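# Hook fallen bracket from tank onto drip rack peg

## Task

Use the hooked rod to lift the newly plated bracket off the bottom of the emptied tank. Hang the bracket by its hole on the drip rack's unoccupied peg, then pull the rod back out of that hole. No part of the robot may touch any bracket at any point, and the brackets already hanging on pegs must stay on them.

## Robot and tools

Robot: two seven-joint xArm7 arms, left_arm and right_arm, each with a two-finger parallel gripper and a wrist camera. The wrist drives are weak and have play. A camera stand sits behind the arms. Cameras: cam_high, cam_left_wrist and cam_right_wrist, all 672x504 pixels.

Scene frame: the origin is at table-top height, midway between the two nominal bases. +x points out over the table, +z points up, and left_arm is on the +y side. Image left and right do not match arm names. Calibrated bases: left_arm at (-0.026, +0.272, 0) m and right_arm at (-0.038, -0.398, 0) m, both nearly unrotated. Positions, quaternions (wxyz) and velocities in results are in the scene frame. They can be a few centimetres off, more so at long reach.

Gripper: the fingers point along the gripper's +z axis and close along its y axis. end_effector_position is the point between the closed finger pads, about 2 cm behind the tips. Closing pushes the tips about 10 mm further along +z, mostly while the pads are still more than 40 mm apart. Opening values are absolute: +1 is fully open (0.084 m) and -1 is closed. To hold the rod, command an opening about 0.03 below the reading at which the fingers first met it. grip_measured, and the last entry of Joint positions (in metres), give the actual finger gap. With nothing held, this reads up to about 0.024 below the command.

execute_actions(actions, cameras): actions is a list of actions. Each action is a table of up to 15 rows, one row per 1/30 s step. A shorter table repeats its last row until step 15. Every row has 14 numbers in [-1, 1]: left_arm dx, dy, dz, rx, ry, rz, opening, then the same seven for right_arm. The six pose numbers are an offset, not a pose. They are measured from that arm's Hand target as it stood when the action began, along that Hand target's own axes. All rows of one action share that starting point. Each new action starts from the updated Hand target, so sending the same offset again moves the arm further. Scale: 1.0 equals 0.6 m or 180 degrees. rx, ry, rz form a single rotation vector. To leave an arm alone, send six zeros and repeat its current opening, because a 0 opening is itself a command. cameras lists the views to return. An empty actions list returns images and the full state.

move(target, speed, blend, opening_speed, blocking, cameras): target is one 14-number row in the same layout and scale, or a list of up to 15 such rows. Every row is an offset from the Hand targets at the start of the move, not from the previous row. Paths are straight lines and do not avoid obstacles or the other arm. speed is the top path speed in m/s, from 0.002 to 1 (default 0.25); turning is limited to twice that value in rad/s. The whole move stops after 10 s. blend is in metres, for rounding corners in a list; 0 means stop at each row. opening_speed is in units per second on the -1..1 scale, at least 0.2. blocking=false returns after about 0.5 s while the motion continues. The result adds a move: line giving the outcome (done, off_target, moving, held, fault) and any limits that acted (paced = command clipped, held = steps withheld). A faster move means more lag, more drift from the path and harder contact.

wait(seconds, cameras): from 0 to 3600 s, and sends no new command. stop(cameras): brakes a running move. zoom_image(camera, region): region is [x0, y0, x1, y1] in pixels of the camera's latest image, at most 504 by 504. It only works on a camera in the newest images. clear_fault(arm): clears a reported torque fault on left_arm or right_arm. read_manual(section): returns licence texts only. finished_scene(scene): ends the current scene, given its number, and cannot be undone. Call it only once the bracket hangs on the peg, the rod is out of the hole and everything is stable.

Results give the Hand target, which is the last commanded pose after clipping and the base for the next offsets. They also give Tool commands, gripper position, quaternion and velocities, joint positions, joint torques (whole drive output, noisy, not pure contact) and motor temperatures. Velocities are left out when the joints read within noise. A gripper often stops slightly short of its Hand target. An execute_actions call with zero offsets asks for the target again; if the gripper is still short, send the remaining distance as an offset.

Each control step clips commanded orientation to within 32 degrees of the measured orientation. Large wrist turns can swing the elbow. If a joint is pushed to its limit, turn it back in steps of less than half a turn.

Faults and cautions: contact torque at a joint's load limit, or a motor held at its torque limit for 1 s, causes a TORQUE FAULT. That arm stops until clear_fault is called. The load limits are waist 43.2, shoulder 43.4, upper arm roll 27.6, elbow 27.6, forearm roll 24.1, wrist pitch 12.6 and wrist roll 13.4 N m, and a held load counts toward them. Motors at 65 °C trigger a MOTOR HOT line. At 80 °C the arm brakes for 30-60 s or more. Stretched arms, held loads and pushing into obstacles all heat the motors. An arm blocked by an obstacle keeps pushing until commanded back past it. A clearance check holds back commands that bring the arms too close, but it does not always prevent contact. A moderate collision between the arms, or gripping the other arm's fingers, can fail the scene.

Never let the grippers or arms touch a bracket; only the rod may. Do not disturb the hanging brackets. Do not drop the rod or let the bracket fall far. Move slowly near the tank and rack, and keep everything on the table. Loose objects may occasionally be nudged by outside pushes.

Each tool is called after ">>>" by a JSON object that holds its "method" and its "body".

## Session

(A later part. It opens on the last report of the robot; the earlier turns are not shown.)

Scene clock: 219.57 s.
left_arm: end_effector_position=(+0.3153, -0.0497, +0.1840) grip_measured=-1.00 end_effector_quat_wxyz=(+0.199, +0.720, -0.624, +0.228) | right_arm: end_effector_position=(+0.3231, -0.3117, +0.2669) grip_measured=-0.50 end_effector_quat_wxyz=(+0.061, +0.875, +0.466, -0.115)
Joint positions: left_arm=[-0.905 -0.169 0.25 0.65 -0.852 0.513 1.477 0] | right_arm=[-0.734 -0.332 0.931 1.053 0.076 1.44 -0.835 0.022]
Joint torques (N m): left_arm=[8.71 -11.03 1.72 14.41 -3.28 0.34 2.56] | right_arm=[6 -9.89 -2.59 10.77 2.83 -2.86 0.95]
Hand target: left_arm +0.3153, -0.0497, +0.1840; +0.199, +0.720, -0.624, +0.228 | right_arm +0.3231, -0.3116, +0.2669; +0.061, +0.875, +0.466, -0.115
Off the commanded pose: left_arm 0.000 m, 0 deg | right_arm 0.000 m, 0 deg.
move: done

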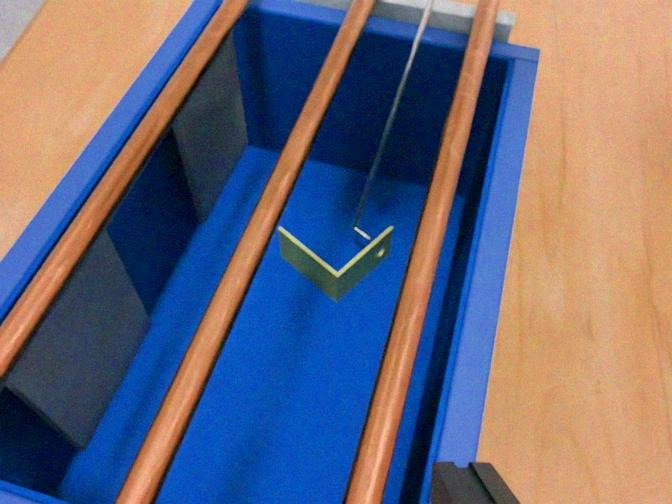

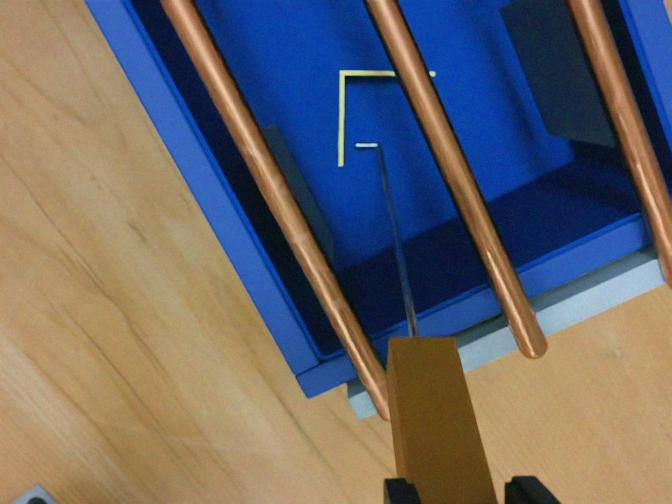

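>>> {"method": "move", "body": {"target": [[0,0,0,0,0,0,-1,0.0021,0,0.0055,0,0,0,-0.75],[0,0,0,0,0,0,-1,0.0021,-0.0067,0.0055,0,0,0,-0.75]], "speed": 0.04, "cameras": ["cam_left_wrist","cam_right_wrist"]}}

>>> {"method": "zoom_image", "body": {"camera": "cam_left_wrist", "region": [340, 200, 420, 280]}}

>>> {"method": "zoom_image", "body": {"camera": "cam_right_wrist", "region": [320, 110, 400, 190]}}

Scene clock: 228.00 s.
left_arm: end_effector_position=(+0.3153, -0.0497, +0.1840) grip_measured=-1.00 end_effector_quat_wxyz=(+0.199, +0.720, -0.624, +0.228) | right_arm: end_effector_position=(+0.3200, -0.3091, +0.2634) grip_measured=-0.50 end_effector_quat_wxyz=(+0.061, +0.875, +0.466, -0.115)
Joint positions: left_arm=[-0.905 -0.169 0.25 0.65 -0.852 0.513 1.477 0] | right_arm=[-0.728 -0.342 0.93 1.038 0.084 1.433 -0.833 0.022]
Joint torques (N m): left_arm=[8.96 -10.73 1.96 14.25 -3.34 0.33 2.39] | right_arm=[5.94 -9.96 -8.22 10.6 2.86 -0.11 -1.12]
Hand target: left_arm +0.3153, -0.0497, +0.1840; +0.199, +0.720, -0.624, +0.228 | right_arm +0.3200, -0.3091, +0.2634; +0.061, +0.875, +0.466, -0.115
Off the commanded pose: left_arm 0.000 m, 0 deg | right_arm 0.000 m, 0 deg.
move: done

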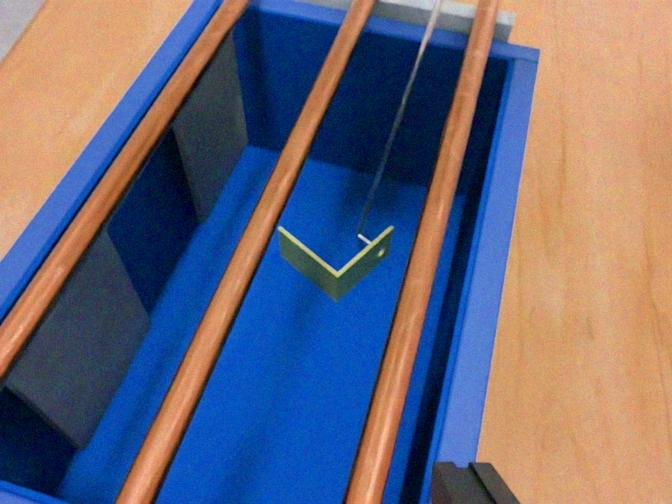

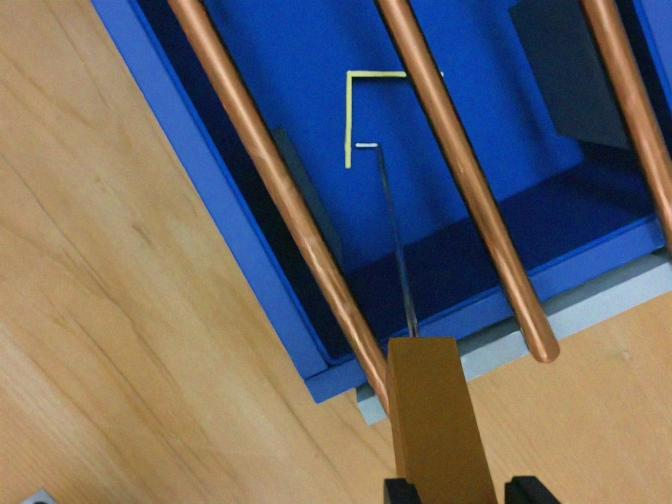

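Scaled by 6.300 from the camera's image (finer frame: 960x720).

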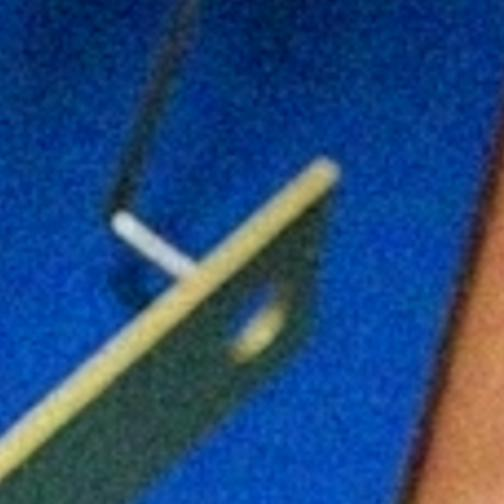

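Scaled by 6.300 from the camera's image (finer frame: 960x720).

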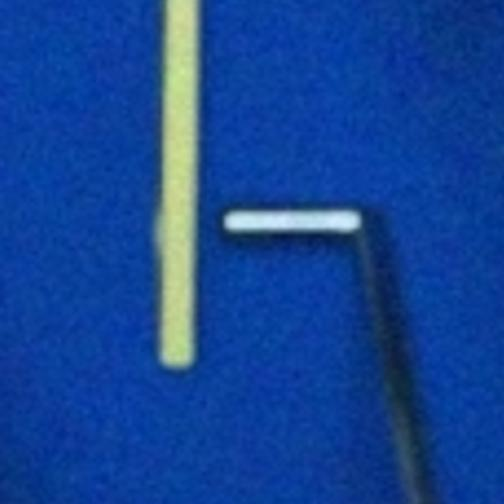

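>>> {"method": "move", "body": {"target": [0,0,0,0,0,0,-1,-0.0006,-0.01,0.001,0,0,0,-0.75], "speed": 0.03, "cameras": ["cam_left_wrist","cam_right_wrist"]}}

>>> {"method": "zoom_image", "body": {"camera": "cam_left_wrist", "region": [340, 200, 420, 280]}}

>>> {"method": "zoom_image", "body": {"camera": "cam_right_wrist", "region": [320, 110, 400, 190]}}

Scene clock: 236.83 s.
left_arm: end_effector_position=(+0.3153, -0.0497, +0.1840) grip_measured=-1.00 end_effector_quat_wxyz=(+0.199, +0.720, -0.624, +0.228) | right_arm: end_effector_position=(+0.3147, -0.3062, +0.2629) grip_measured=-0.50 end_effector_quat_wxyz=(+0.061, +0.875, +0.466, -0.115)
Joint positions: left_arm=[-0.905 -0.169 0.25 0.65 -0.852 0.513 1.477 0] | right_arm=[-0.716 -0.363 0.923 1.025 0.099 1.435 -0.837 0.022]
Joint torques (N m): left_arm=[8.49 -11.01 1.98 14.38 -3.19 0.18 2.38] | right_arm=[6.15 -9.48 -8.54 10.8 2.83 -0.05 -1.13]
Hand target: left_arm +0.3153, -0.0497, +0.1840; +0.199, +0.720, -0.624, +0.228 | right_arm +0.3147, -0.3062, +0.2629; +0.061, +0.875, +0.466, -0.115
Off the commanded pose: left_arm 0.000 m, 0 deg | right_arm 0.000 m, 0 deg.
move: done

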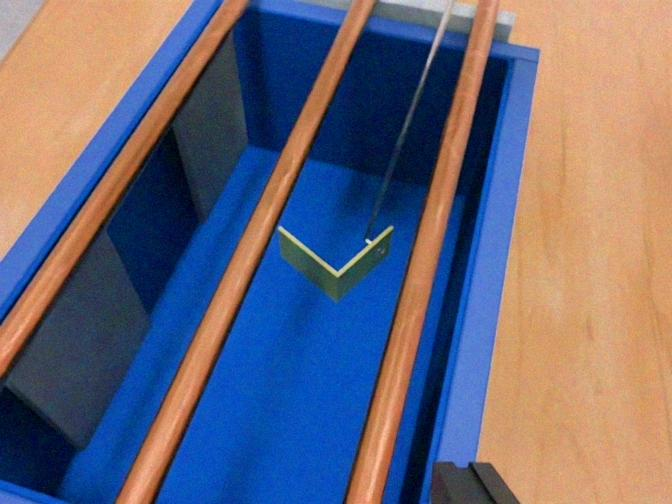

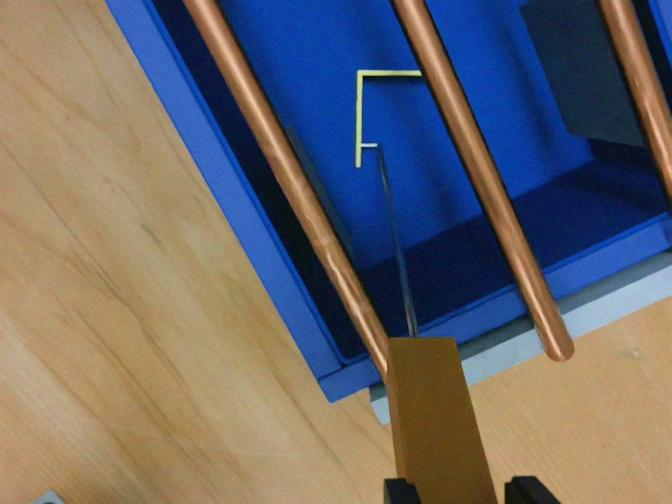

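Scaled by 6.300 from the camera's image (finer frame: 960x720).

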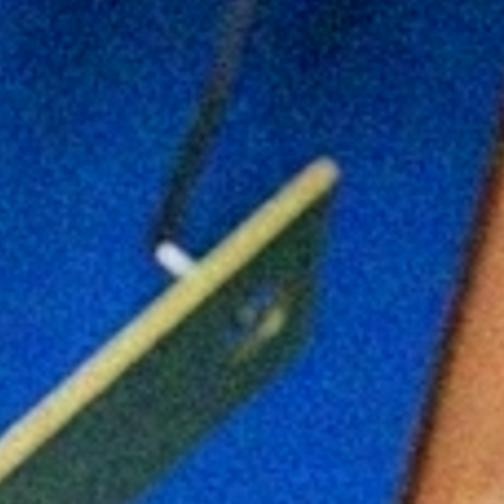

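Scaled by 6.300 from the camera's image (finer frame: 960x720).

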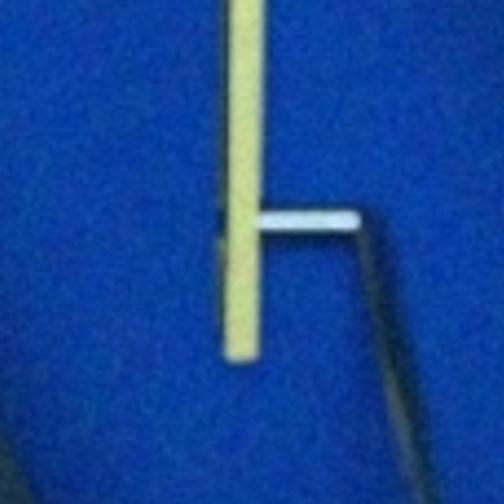

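>>> {"method": "move", "body": {"target": [0,0,0,0,0,0,-1,0.0002,-0.0075,0.0008,0,0,0,-0.75], "speed": 0.03, "cameras": ["cam_left_wrist","cam_right_wrist"]}}

>>> {"method": "zoom_image", "body": {"camera": "cam_left_wrist", "region": [340, 200, 420, 280]}}

>>> {"method": "zoom_image", "body": {"camera": "cam_right_wrist", "region": [320, 110, 400, 190]}}

Scene clock: 241.10 s.
left_arm: end_effector_position=(+0.3153, -0.0497, +0.1840) grip_measured=-1.00 end_effector_quat_wxyz=(+0.199, +0.720, -0.624, +0.228) | right_arm: end_effector_position=(+0.3110, -0.3037, +0.2624) grip_measured=-0.50 end_effector_quat_wxyz=(+0.061, +0.875, +0.466, -0.115)
Joint positions: left_arm=[-0.905 -0.169 0.25 0.65 -0.852 0.513 1.477 0] | right_arm=[-0.707 -0.377 0.919 1.015 0.109 1.437 -0.838 0.022]
Joint torques (N m): left_arm=[8.73 -10.77 1.92 14.46 -2.84 0.12 2.3] | right_arm=[5.89 -9.33 -8.65 10.65 2.76 0.02 -0.99]
Hand target: left_arm +0.3153, -0.0497, +0.1840; +0.199, +0.720, -0.624, +0.228 | right_arm +0.3110, -0.3037, +0.2624; +0.061, +0.875, +0.466, -0.115
Off the commanded pose: left_arm 0.000 m, 0 deg | right_arm 0.000 m, 0 deg.
move: done

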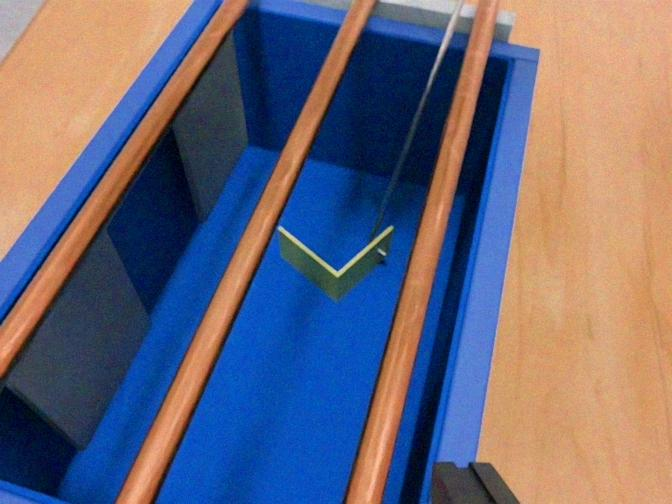

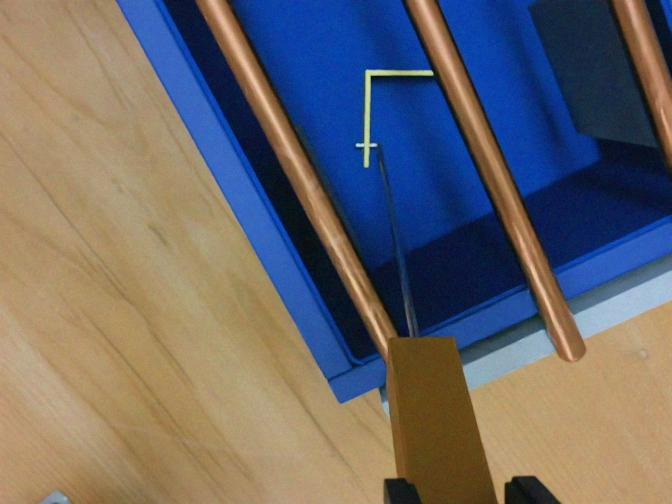

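Scaled by 6.300 from the camera's image (finer frame: 960x720).

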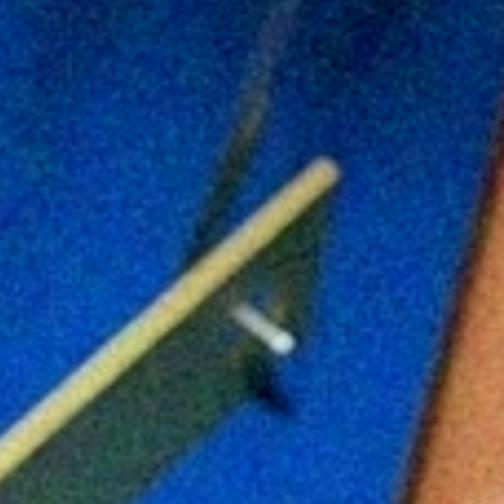

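Scaled by 6.300 from the camera's image (finer frame: 960x720).

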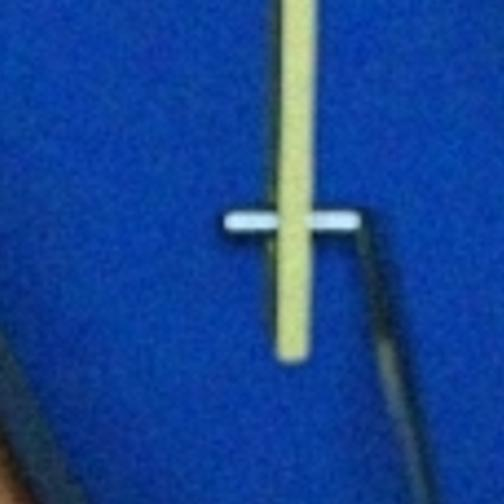

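>>> {"method": "move", "body": {"target": [[0,0,0,0,0,0,-1,0,-0.005,0,0,0,0,-0.75],[0,0,0,0,0,0,-1,-0.0052,-0.005,-0.0193,0,0,0,-0.75],[0,0,0,0,0,0,-1,-0.0113,0.065,-0.0423,0.0537,0,-0.0144,-0.75]], "speed": [0.03,0.04,0.06], "blend": [0,0.003,0], "cameras": ["cam_left_wrist","cam_right_wrist"]}}

>>> {"method": "zoom_image", "body": {"camera": "cam_left_wrist", "region": [300, 180, 440, 320]}}

Scene clock: 252.57 s.
left_arm: end_effector_position=(+0.3153, -0.0497, +0.1840) grip_measured=-1.00 end_effector_quat_wxyz=(+0.199, +0.720, -0.624, +0.228) | right_arm: end_effector_position=(+0.3433, -0.3254, +0.2887) grip_measured=-0.50 end_effector_quat_wxyz=(-0.015, +0.866, +0.474, -0.156)
Joint positions: left_arm=[-0.905 -0.169 0.25 0.65 -0.852 0.513 1.477 0] | right_arm=[-0.788 -0.07 0.965 1.278 -0.01 1.625 -0.818 0.022]
Joint torques (N m): left_arm=[8.46 -11.52 1.64 14.38 -3.01 0.14 2.22] | right_arm=[-5.55 -4.14 1.25 13.76 -3.13 0.23 1.51]
Hand target: left_arm +0.3153, -0.0497, +0.1840; +0.199, +0.720, -0.624, +0.228 | right_arm +0.3433, -0.3254, +0.2887; -0.015, +0.866, +0.474, -0.156
Off the commanded pose: left_arm 0.000 m, 0 deg | right_arm 0.000 m, 0 deg.
move: done

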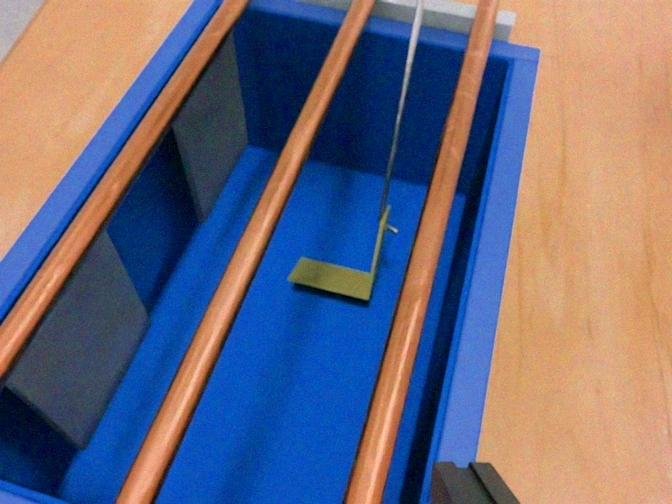

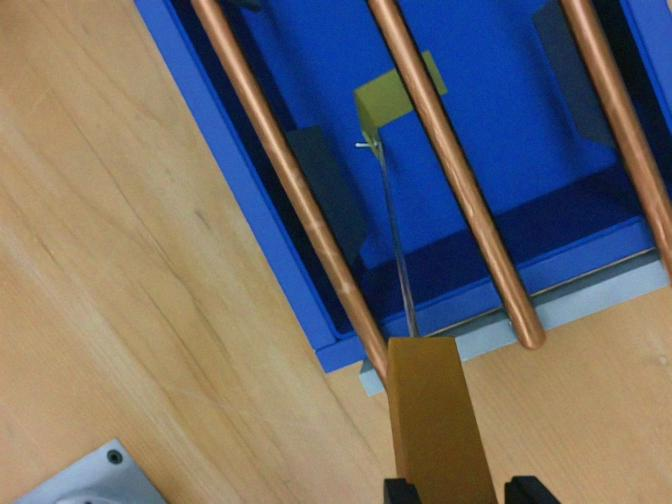

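Scaled by 3.600 from the camera's image (finer frame: 960x720).

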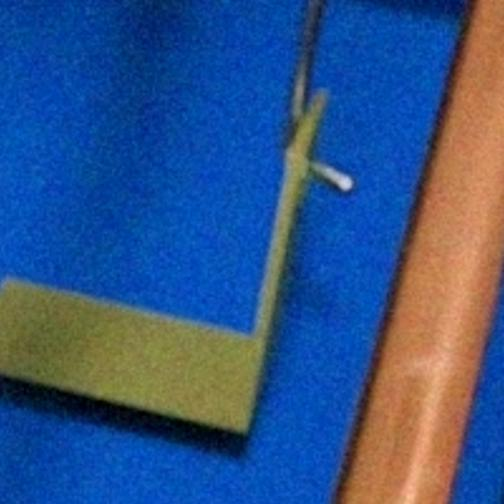

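>>> {"method": "move", "body": {"target": [[0,0,0,0,0,0,-1,-0.0127,-0.0087,-0.0475,0,0,0,-0.75],[0,0,0,0,0,0,-1,0.01,-0.151,-0.0358,0.0885,0.0603,0.3303,-0.75]], "speed": [0.05,0.1], "blend": [0.005,0], "cameras": ["all"]}}

Scene clock: 274.57 s.
left_arm: end_effector_position=(+0.3153, -0.0497, +0.1840) grip_measured=-1.00 end_effector_quat_wxyz=(+0.199, +0.720, -0.624, +0.228) | right_arm: end_effector_position=(+0.2785, -0.2681, +0.3234) grip_measured=-0.50 end_effector_quat_wxyz=(-0.094, +0.987, -0.044, -0.125)
Joint positions: left_arm=[-0.905 -0.169 0.25 0.65 -0.852 0.513 1.477 0] | right_arm=[-0.852 -0.5 0.807 1.111 0.522 1.745 -0.033 0.022]
Joint torques (N m): left_arm=[8.64 -11.56 1.68 13.83 -3.06 0.13 2.24] | right_arm=[-5.91 -7.34 -10.21 10.33 4.11 0.15 1.61]
Hand target: left_arm +0.3153, -0.0497, +0.1840; +0.199, +0.720, -0.624, +0.228 | right_arm +0.2785, -0.2681, +0.3234; -0.094, +0.987, -0.044, -0.125
Off the commanded pose: left_arm 0.000 m, 0 deg | right_arm 0.000 m, 0 deg.
move: done

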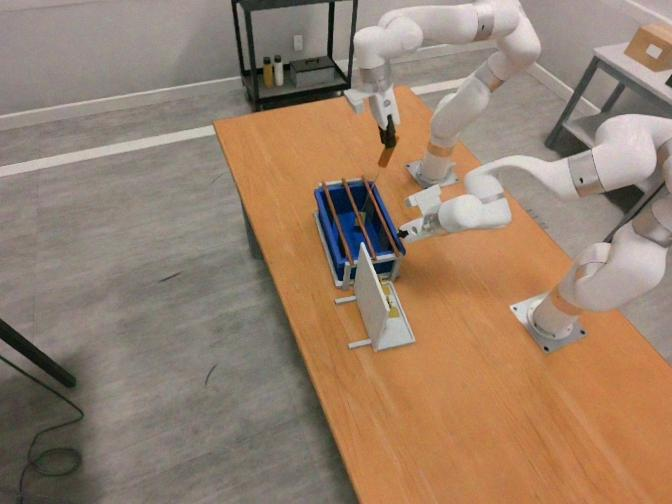

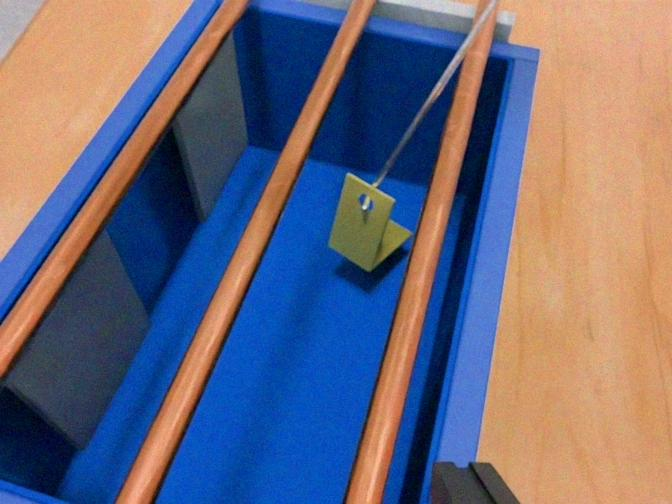

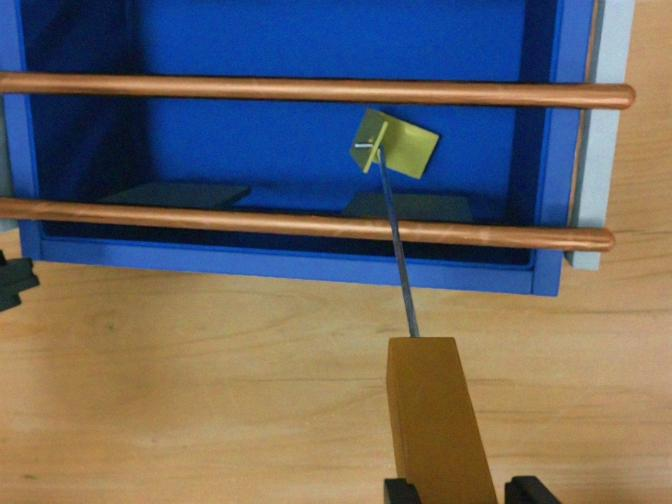

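>>> {"method": "move", "body": {"target": [-0.1717,0.105,-0.2847,0.1825,0.1063,-0.1802,-1,-0.0616,-0.042,-0.23,0,0,0,-0.75], "speed": 0.09, "cameras": ["all"]}}

Scene clock: 297.47 s.
left_arm: end_effector_position=(+0.2339, +0.1131, +0.2601) grip_measured=-1.00 end_effector_quat_wxyz=(+0.147, +0.840, -0.291, +0.433) | right_arm: end_effector_position=(+0.2786, -0.2681, +0.4665) grip_measured=-0.50 end_effector_quat_wxyz=(-0.094, +0.987, -0.044, -0.125)
Joint positions: left_arm=[-0.387 -1.56 -0.263 -0.112 -0.73 0.575 0.586 0] | right_arm=[-0.896 -0.314 0.807 1.634 0.452 2.089 0.142 0.022]
Joint torques (N m): left_arm=[-8.68 16.85 4.92 15.68 -1.74 -5.28 2.5] | right_arm=[-6.28 1.81 -2.21 11.76 -1.83 -0.01 1.5]
Hand target: left_arm +0.2339, +0.1130, +0.2601; +0.147, +0.840, -0.291, +0.433 (not the last commanded pose) | right_arm +0.2786, -0.2681, +0.4665; -0.094, +0.987, -0.044, -0.125 (not the last commanded pose)
Off the commanded pose: left_arm 0.012 m, 2 deg | right_arm 0.002 m, 0 deg.
move: held (left_arm; a check stopped the path); limits=held
pose unreachable (left arm): on one or more control steps of this call, first in action 0 (counted from 0), this arm could not follow its commanded pose, so it was not sent that pose on those steps. It may still have moved: this result reports where it is.
cause: moving toward the commanded pose would bring two parts of the arm too close to each other (joints 2 (shoulder) to 6 (wrist pitch) lie between them).

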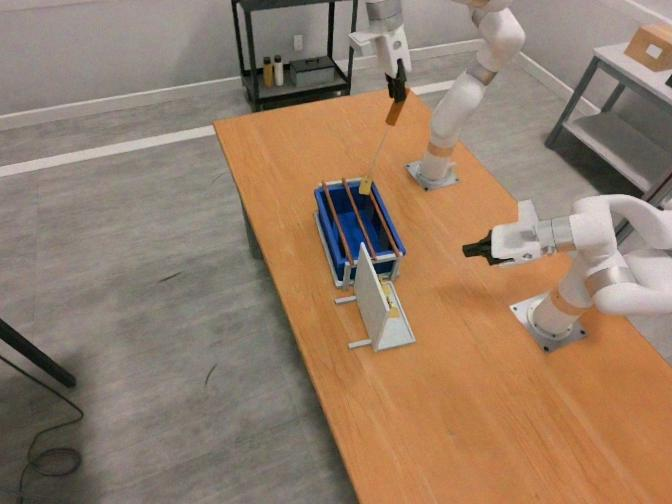

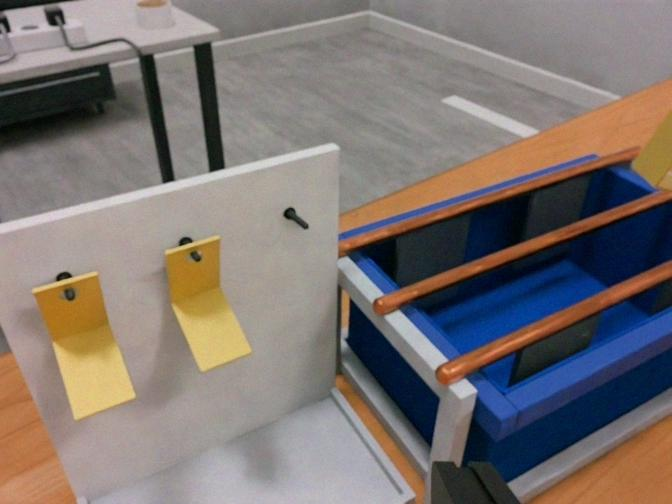

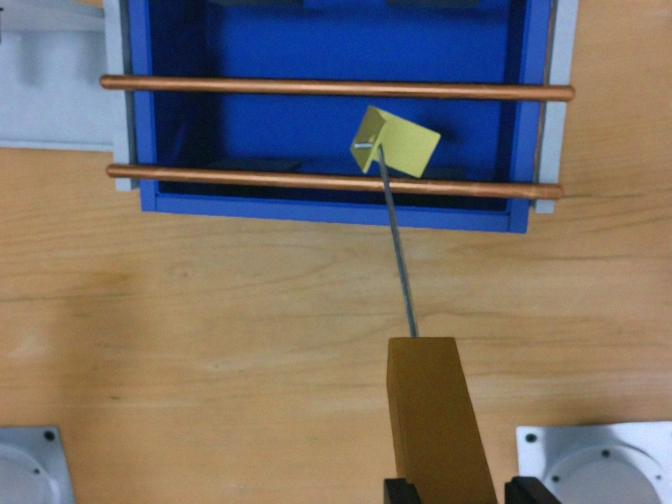

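>>> {"method": "move", "body": {"target": [[0,0,0,0,0,0,-1,-0.1002,-0.2538,0.0532,0.104,0,0.2235,-0.75],[0,0,0,0,0,0,-1,0.0388,-0.4652,0.0473,0.2083,-0.0006,0.4469,-0.75]], "speed": 0.12, "blend": [0.03,0], "cameras": ["all"]}}

Scene clock: 320.60 s.
left_arm: end_effector_position=(+0.2339, +0.1130, +0.2601) grip_measured=-1.00 end_effector_quat_wxyz=(+0.147, +0.840, -0.291, +0.433) | right_arm: end_effector_position=(+0.3252, +0.0091, +0.4821) grip_measured=-0.50 end_effector_quat_wxyz=(-0.279, +0.649, -0.694, -0.137)
Joint positions: left_arm=[-0.387 -1.56 -0.263 -0.112 -0.73 0.574 0.586 0] | right_arm=[-1.102 -0.859 0.987 1.51 1.331 1.665 1.812 0.022]
Joint torques (N m): left_arm=[-8.81 16.58 4.68 15.84 -1.83 -5.31 2.19] | right_arm=[-5.94 8 -11.78 8.69 5.35 -3.85 1.55]
Hand target: left_arm +0.2339, +0.1130, +0.2601; +0.147, +0.840, -0.291, +0.433 | right_arm +0.3252, +0.0091, +0.4821; -0.279, +0.649, -0.694, -0.137
Off the commanded pose: left_arm 0.000 m, 0 deg | right_arm 0.000 m, 0 deg.
move: done

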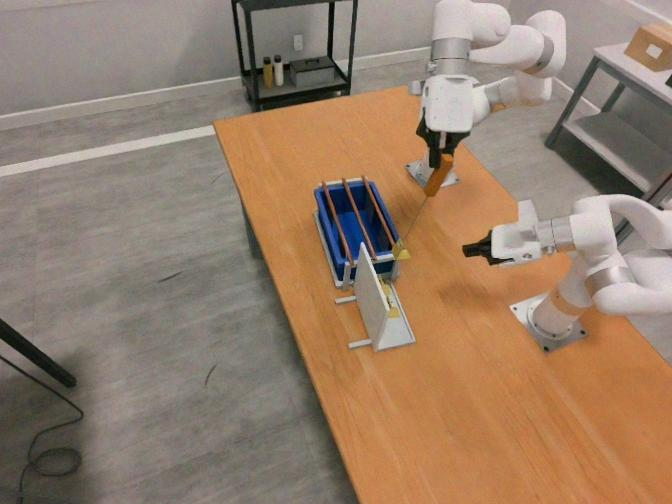

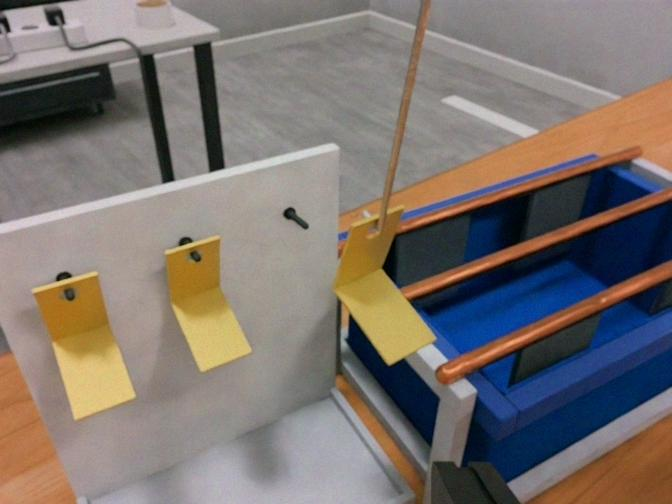

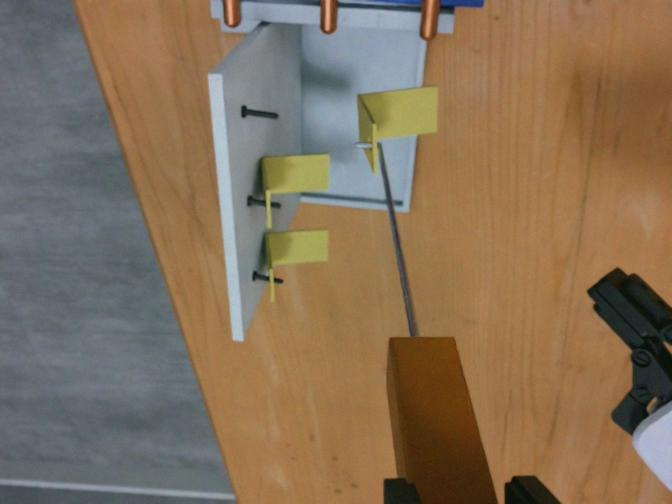

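>>> {"method": "zoom_image", "body": {"camera": "cam_left_wrist", "region": [270, 150, 430, 310]}}

>>> {"method": "zoom_image", "body": {"camera": "cam_right_wrist", "region": [230, 60, 400, 230]}}

Scaled by 3.150 from the camera's image (finer frame: 960x720).

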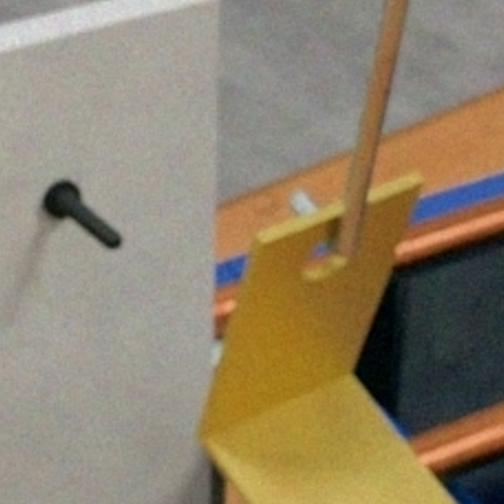

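Scaled by 2.965 from the camera's image (finer frame: 960x720).

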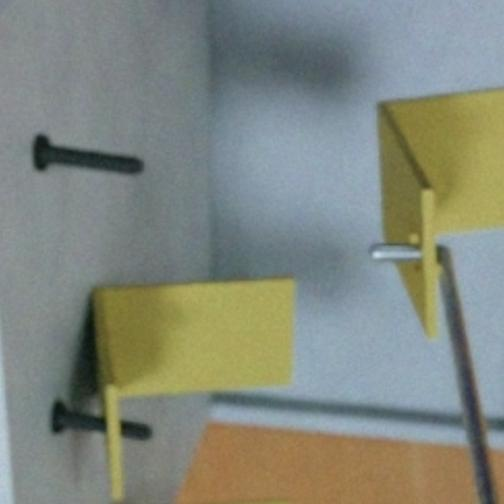

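>>> {"method": "move", "body": {"target": [0,0,0,0,0,0,-1,0.0347,-0.076,0.0492,0,0,0,-0.75], "speed": 0.07, "cameras": ["cam_left_wrist","cam_right_wrist"]}}

>>> {"method": "zoom_image", "body": {"camera": "cam_left_wrist", "region": [270, 170, 370, 270]}}

>>> {"method": "zoom_image", "body": {"camera": "cam_right_wrist", "region": [300, 80, 420, 200]}}

Scene clock: 348.93 s.
left_arm: end_effector_position=(+0.2339, +0.1130, +0.2601) grip_measured=-1.00 end_effector_quat_wxyz=(+0.147, +0.840, -0.291, +0.433) | right_arm: end_effector_position=(+0.3759, +0.0028, +0.4544) grip_measured=-0.50 end_effector_quat_wxyz=(-0.279, +0.649, -0.694, -0.137)
Joint positions: left_arm=[-0.387 -1.56 -0.263 -0.112 -0.73 0.574 0.586 0] | right_arm=[-1.248 -0.83 1.123 1.541 1.356 1.61 1.744 0.022]
Joint torques (N m): left_arm=[-8.87 16.71 5.03 15.64 -1.86 -5.27 2.48] | right_arm=[-5.78 19.25 -12.33 9.09 5.36 -3.75 -1.77]
Hand target: left_arm +0.2339, +0.1130, +0.2601; +0.147, +0.840, -0.291, +0.433 | right_arm +0.3759, +0.0028, +0.4544; -0.279, +0.649, -0.694, -0.137
Off the commanded pose: left_arm 0.000 m, 0 deg | right_arm 0.000 m, 0 deg.
move: done

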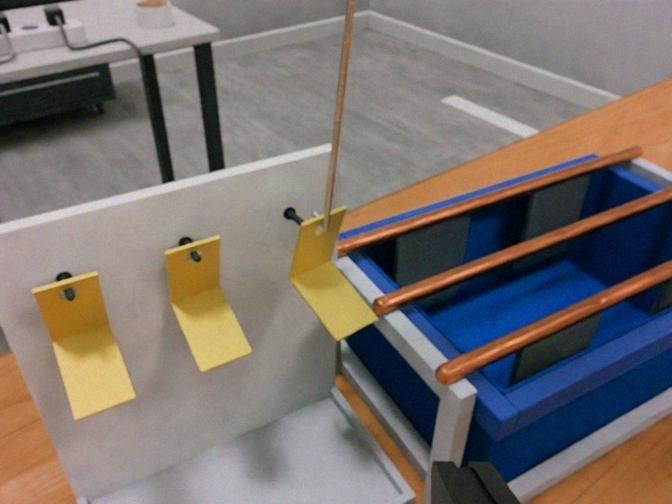

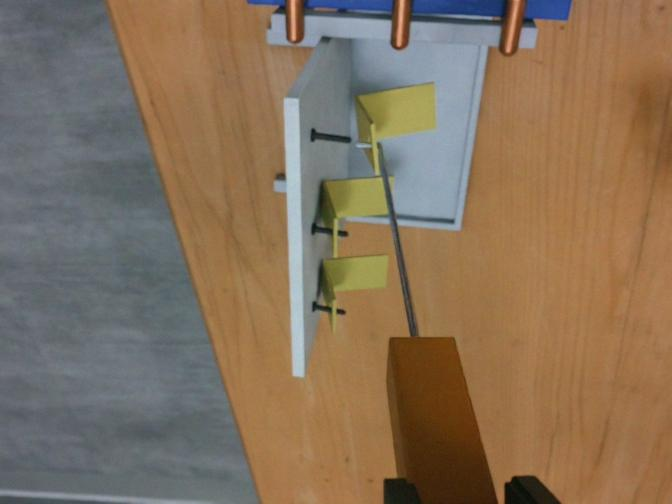

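Scaled by 5.040 from the camera's image (finer frame: 960x720).

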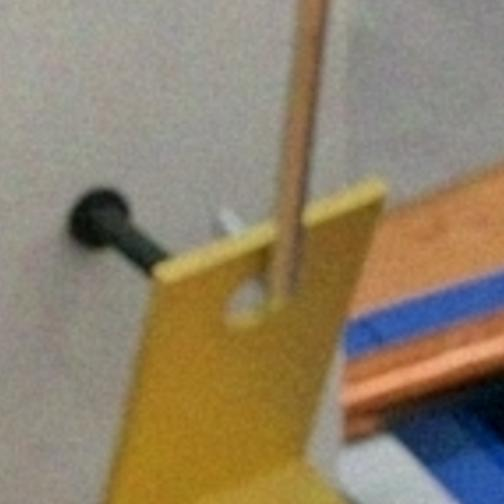

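Scaled by 4.200 from the camera's image (finer frame: 960x720).

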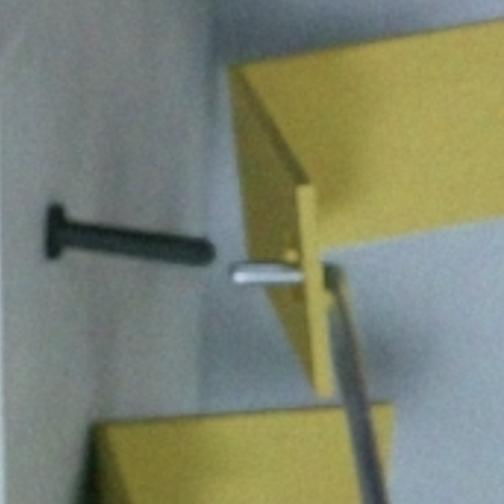

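>>> {"method": "move", "body": {"target": [0,0,0,0,0,0,-1,0.0044,-0.0135,0.007,0,0,0,-0.75], "speed": 0.04, "cameras": ["cam_left_wrist","cam_right_wrist"]}}

>>> {"method": "zoom_image", "body": {"camera": "cam_left_wrist", "region": [270, 170, 370, 270]}}

>>> {"method": "zoom_image", "body": {"camera": "cam_right_wrist", "region": [300, 80, 420, 200]}}

Scene clock: 358.60 s.
left_arm: end_effector_position=(+0.2339, +0.1130, +0.2601) grip_measured=-1.00 end_effector_quat_wxyz=(+0.147, +0.840, -0.291, +0.433) | right_arm: end_effector_position=(+0.3847, +0.0020, +0.4510) grip_measured=-0.50 end_effector_quat_wxyz=(-0.279, +0.649, -0.694, -0.137)
Joint positions: left_arm=[-0.387 -1.56 -0.263 -0.112 -0.73 0.574 0.586 0] | right_arm=[-1.278 -0.824 1.149 1.554 1.36 1.603 1.736 0.022]
Joint torques (N m): left_arm=[-8.93 16.93 4.57 15.67 -1.75 -5.39 2.41] | right_arm=[-6.42 19.62 -12.27 9.27 5.5 -3.87 -1.75]
Hand target: left_arm +0.2339, +0.1130, +0.2601; +0.147, +0.840, -0.291, +0.433 | right_arm +0.3847, +0.0020, +0.4509; -0.279, +0.649, -0.694, -0.137
Off the commanded pose: left_arm 0.000 m, 0 deg | right_arm 0.000 m, 0 deg.
move: done

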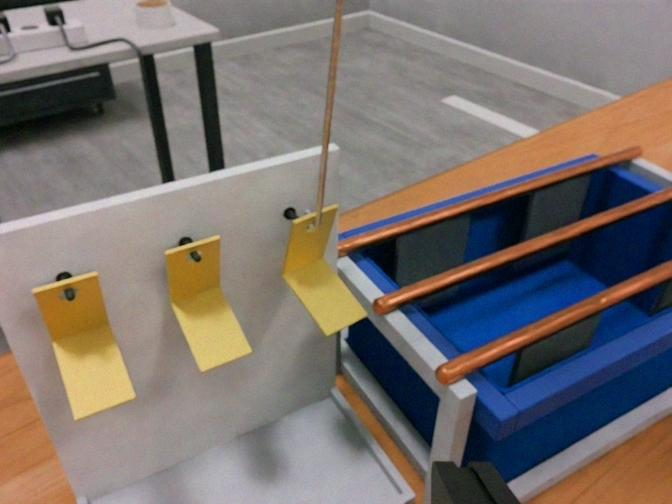

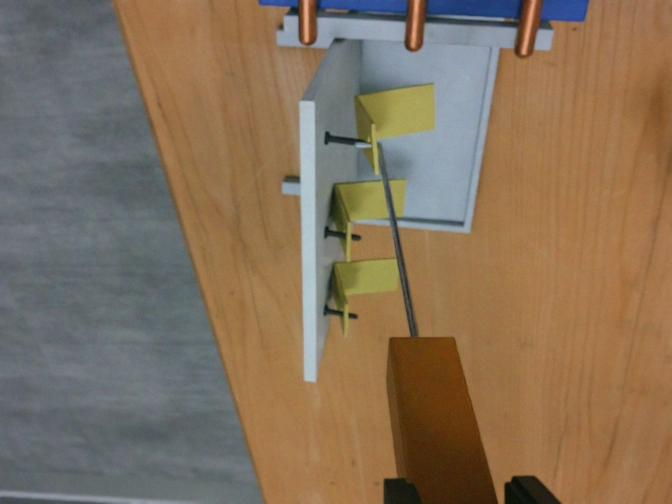

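Scaled by 5.040 from the camera's image (finer frame: 960x720).

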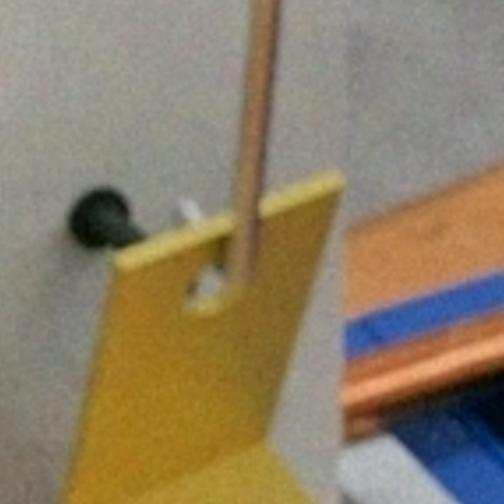

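Scaled by 4.200 from the camera's image (finer frame: 960x720).

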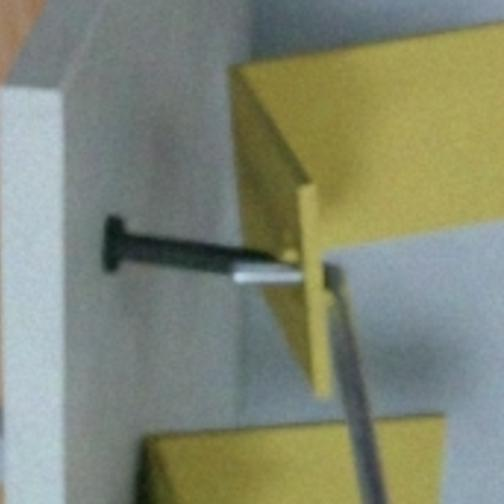

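>>> {"method": "move", "body": {"target": [[0,0,0,0,0,0,-1,0.001,0.0003,0.0013,0,0,0,-0.75],[0,0,0,0,0,0,-1,0.0025,-0.0077,0.0035,0,0,0,-0.75]], "speed": 0.03, "cameras": ["cam_left_wrist","cam_right_wrist"]}}

>>> {"method": "zoom_image", "body": {"camera": "cam_left_wrist", "region": [270, 180, 350, 260]}}

>>> {"method": "zoom_image", "body": {"camera": "cam_right_wrist", "region": [300, 80, 420, 200]}}

Scene clock: 368.93 s.
left_arm: end_effector_position=(+0.2339, +0.1130, +0.2601) grip_measured=-1.00 end_effector_quat_wxyz=(+0.147, +0.840, -0.291, +0.433) | right_arm: end_effector_position=(+0.3897, +0.0014, +0.4492) grip_measured=-0.50 end_effector_quat_wxyz=(-0.279, +0.649, -0.694, -0.137)
Joint positions: left_arm=[-0.387 -1.56 -0.263 -0.112 -0.73 0.574 0.586 0] | right_arm=[-1.296 -0.821 1.163 1.562 1.363 1.6 1.731 0.022]
Joint torques (N m): left_arm=[-8.5 16.32 4.99 15.8 -2.07 -5.27 2.2] | right_arm=[-6.11 19.67 -12.27 9.18 5.4 -3.69 -1.76]
Hand target: left_arm +0.2339, +0.1130, +0.2601; +0.147, +0.840, -0.291, +0.433 | right_arm +0.3897, +0.0013, +0.4492; -0.279, +0.649, -0.694, -0.137
Off the commanded pose: left_arm 0.000 m, 0 deg | right_arm 0.000 m, 0 deg.
move: done

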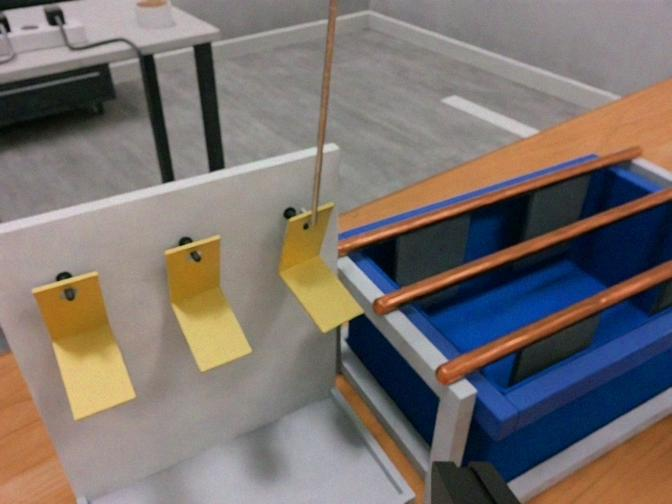

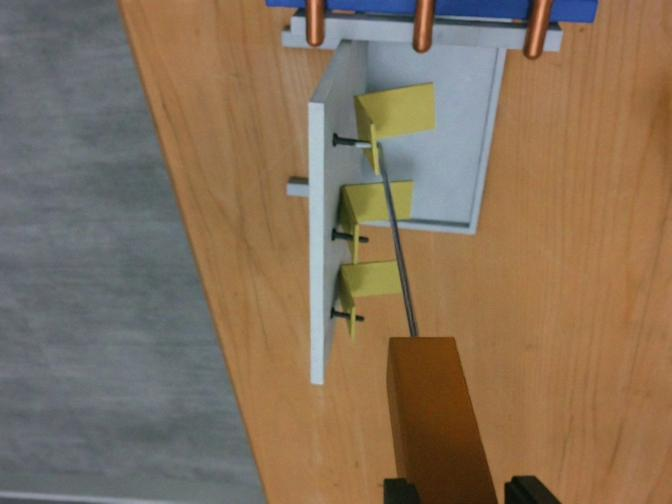

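Scaled by 6.300 from the camera's image (finer frame: 960x720).

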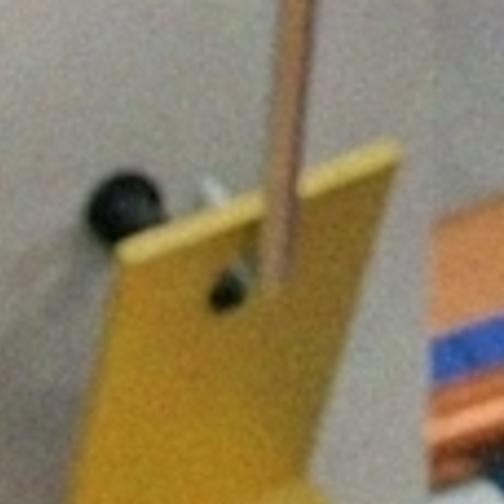

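Scaled by 4.200 from the camera's image (finer frame: 960x720).

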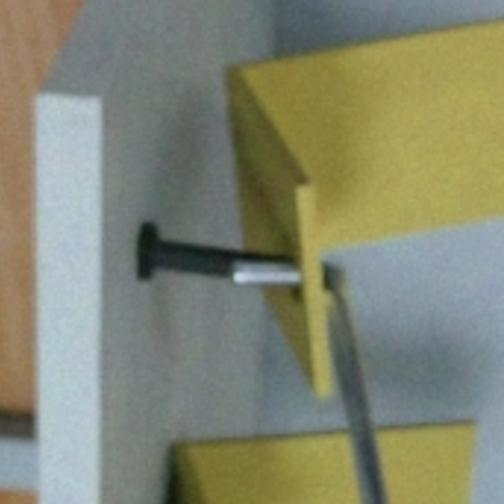

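>>> {"method": "move", "body": {"target": [[0,0,0,0,0,0,-1,0.0002,0.0002,0.0012,0,0,0,-0.75],[0,0,0,0,0,0,-1,0.0017,-0.0077,0.0033,0,0,0,-0.75]], "speed": 0.03, "cameras": ["cam_left_wrist","cam_right_wrist"]}}

>>> {"method": "zoom_image", "body": {"camera": "cam_left_wrist", "region": [270, 180, 350, 260]}}

>>> {"method": "zoom_image", "body": {"camera": "cam_right_wrist", "region": [300, 80, 420, 200]}}

Scene clock: 374.13 s.
left_arm: end_effector_position=(+0.2339, +0.1130, +0.2601) grip_measured=-1.00 end_effector_quat_wxyz=(+0.147, +0.840, -0.291, +0.433) | right_arm: end_effector_position=(+0.3946, +0.0010, +0.4478) grip_measured=-0.50 end_effector_quat_wxyz=(-0.279, +0.649, -0.694, -0.137)
Joint positions: left_arm=[-0.387 -1.56 -0.263 -0.112 -0.73 0.574 0.586 0] | right_arm=[-1.315 -0.818 1.178 1.573 1.365 1.597 1.728 0.022]
Joint torques (N m): left_arm=[-9.43 16.7 4.95 15.56 -1.9 -5.09 2.26] | right_arm=[-6.28 19.8 -12.03 9.12 5.54 -3.68 -1.75]
Hand target: left_arm +0.2339, +0.1130, +0.2601; +0.147, +0.840, -0.291, +0.433 | right_arm +0.3946, +0.0010, +0.4478; -0.279, +0.649, -0.694, -0.137
Off the commanded pose: left_arm 0.000 m, 0 deg | right_arm 0.000 m, 0 deg.
move: done

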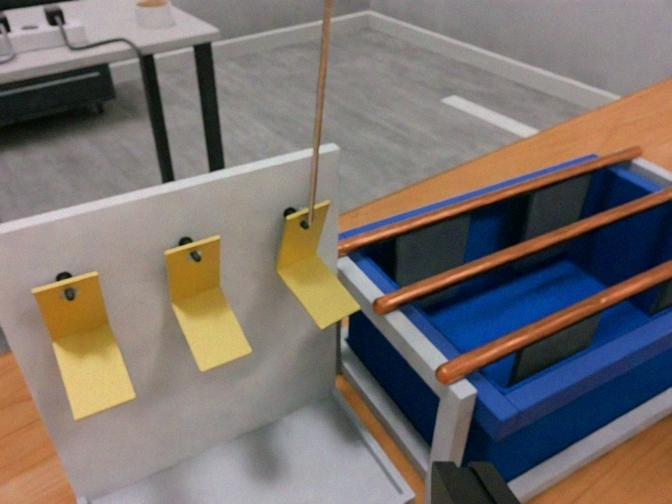

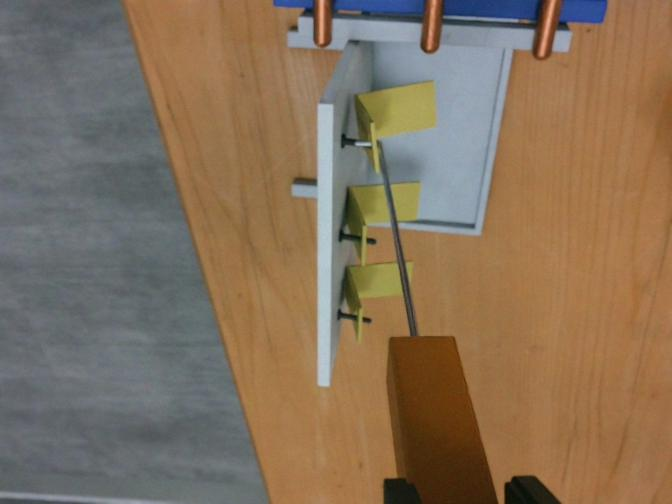

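Scaled by 6.300 from the camera's image (finer frame: 960x720).

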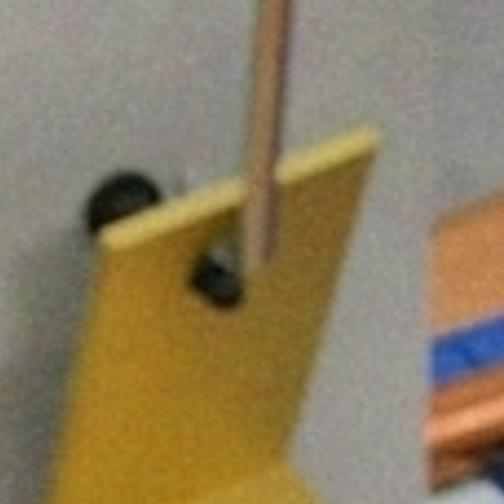

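Scaled by 4.200 from the camera's image (finer frame: 960x720).

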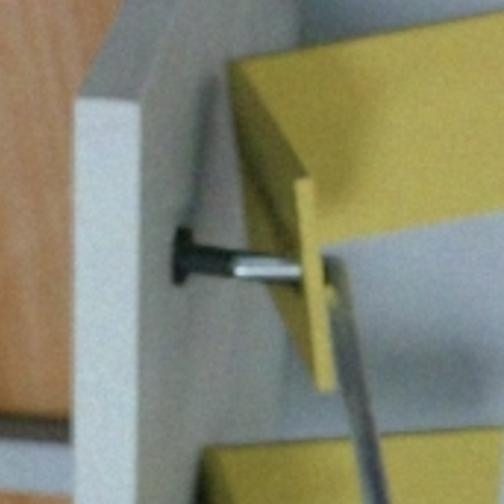

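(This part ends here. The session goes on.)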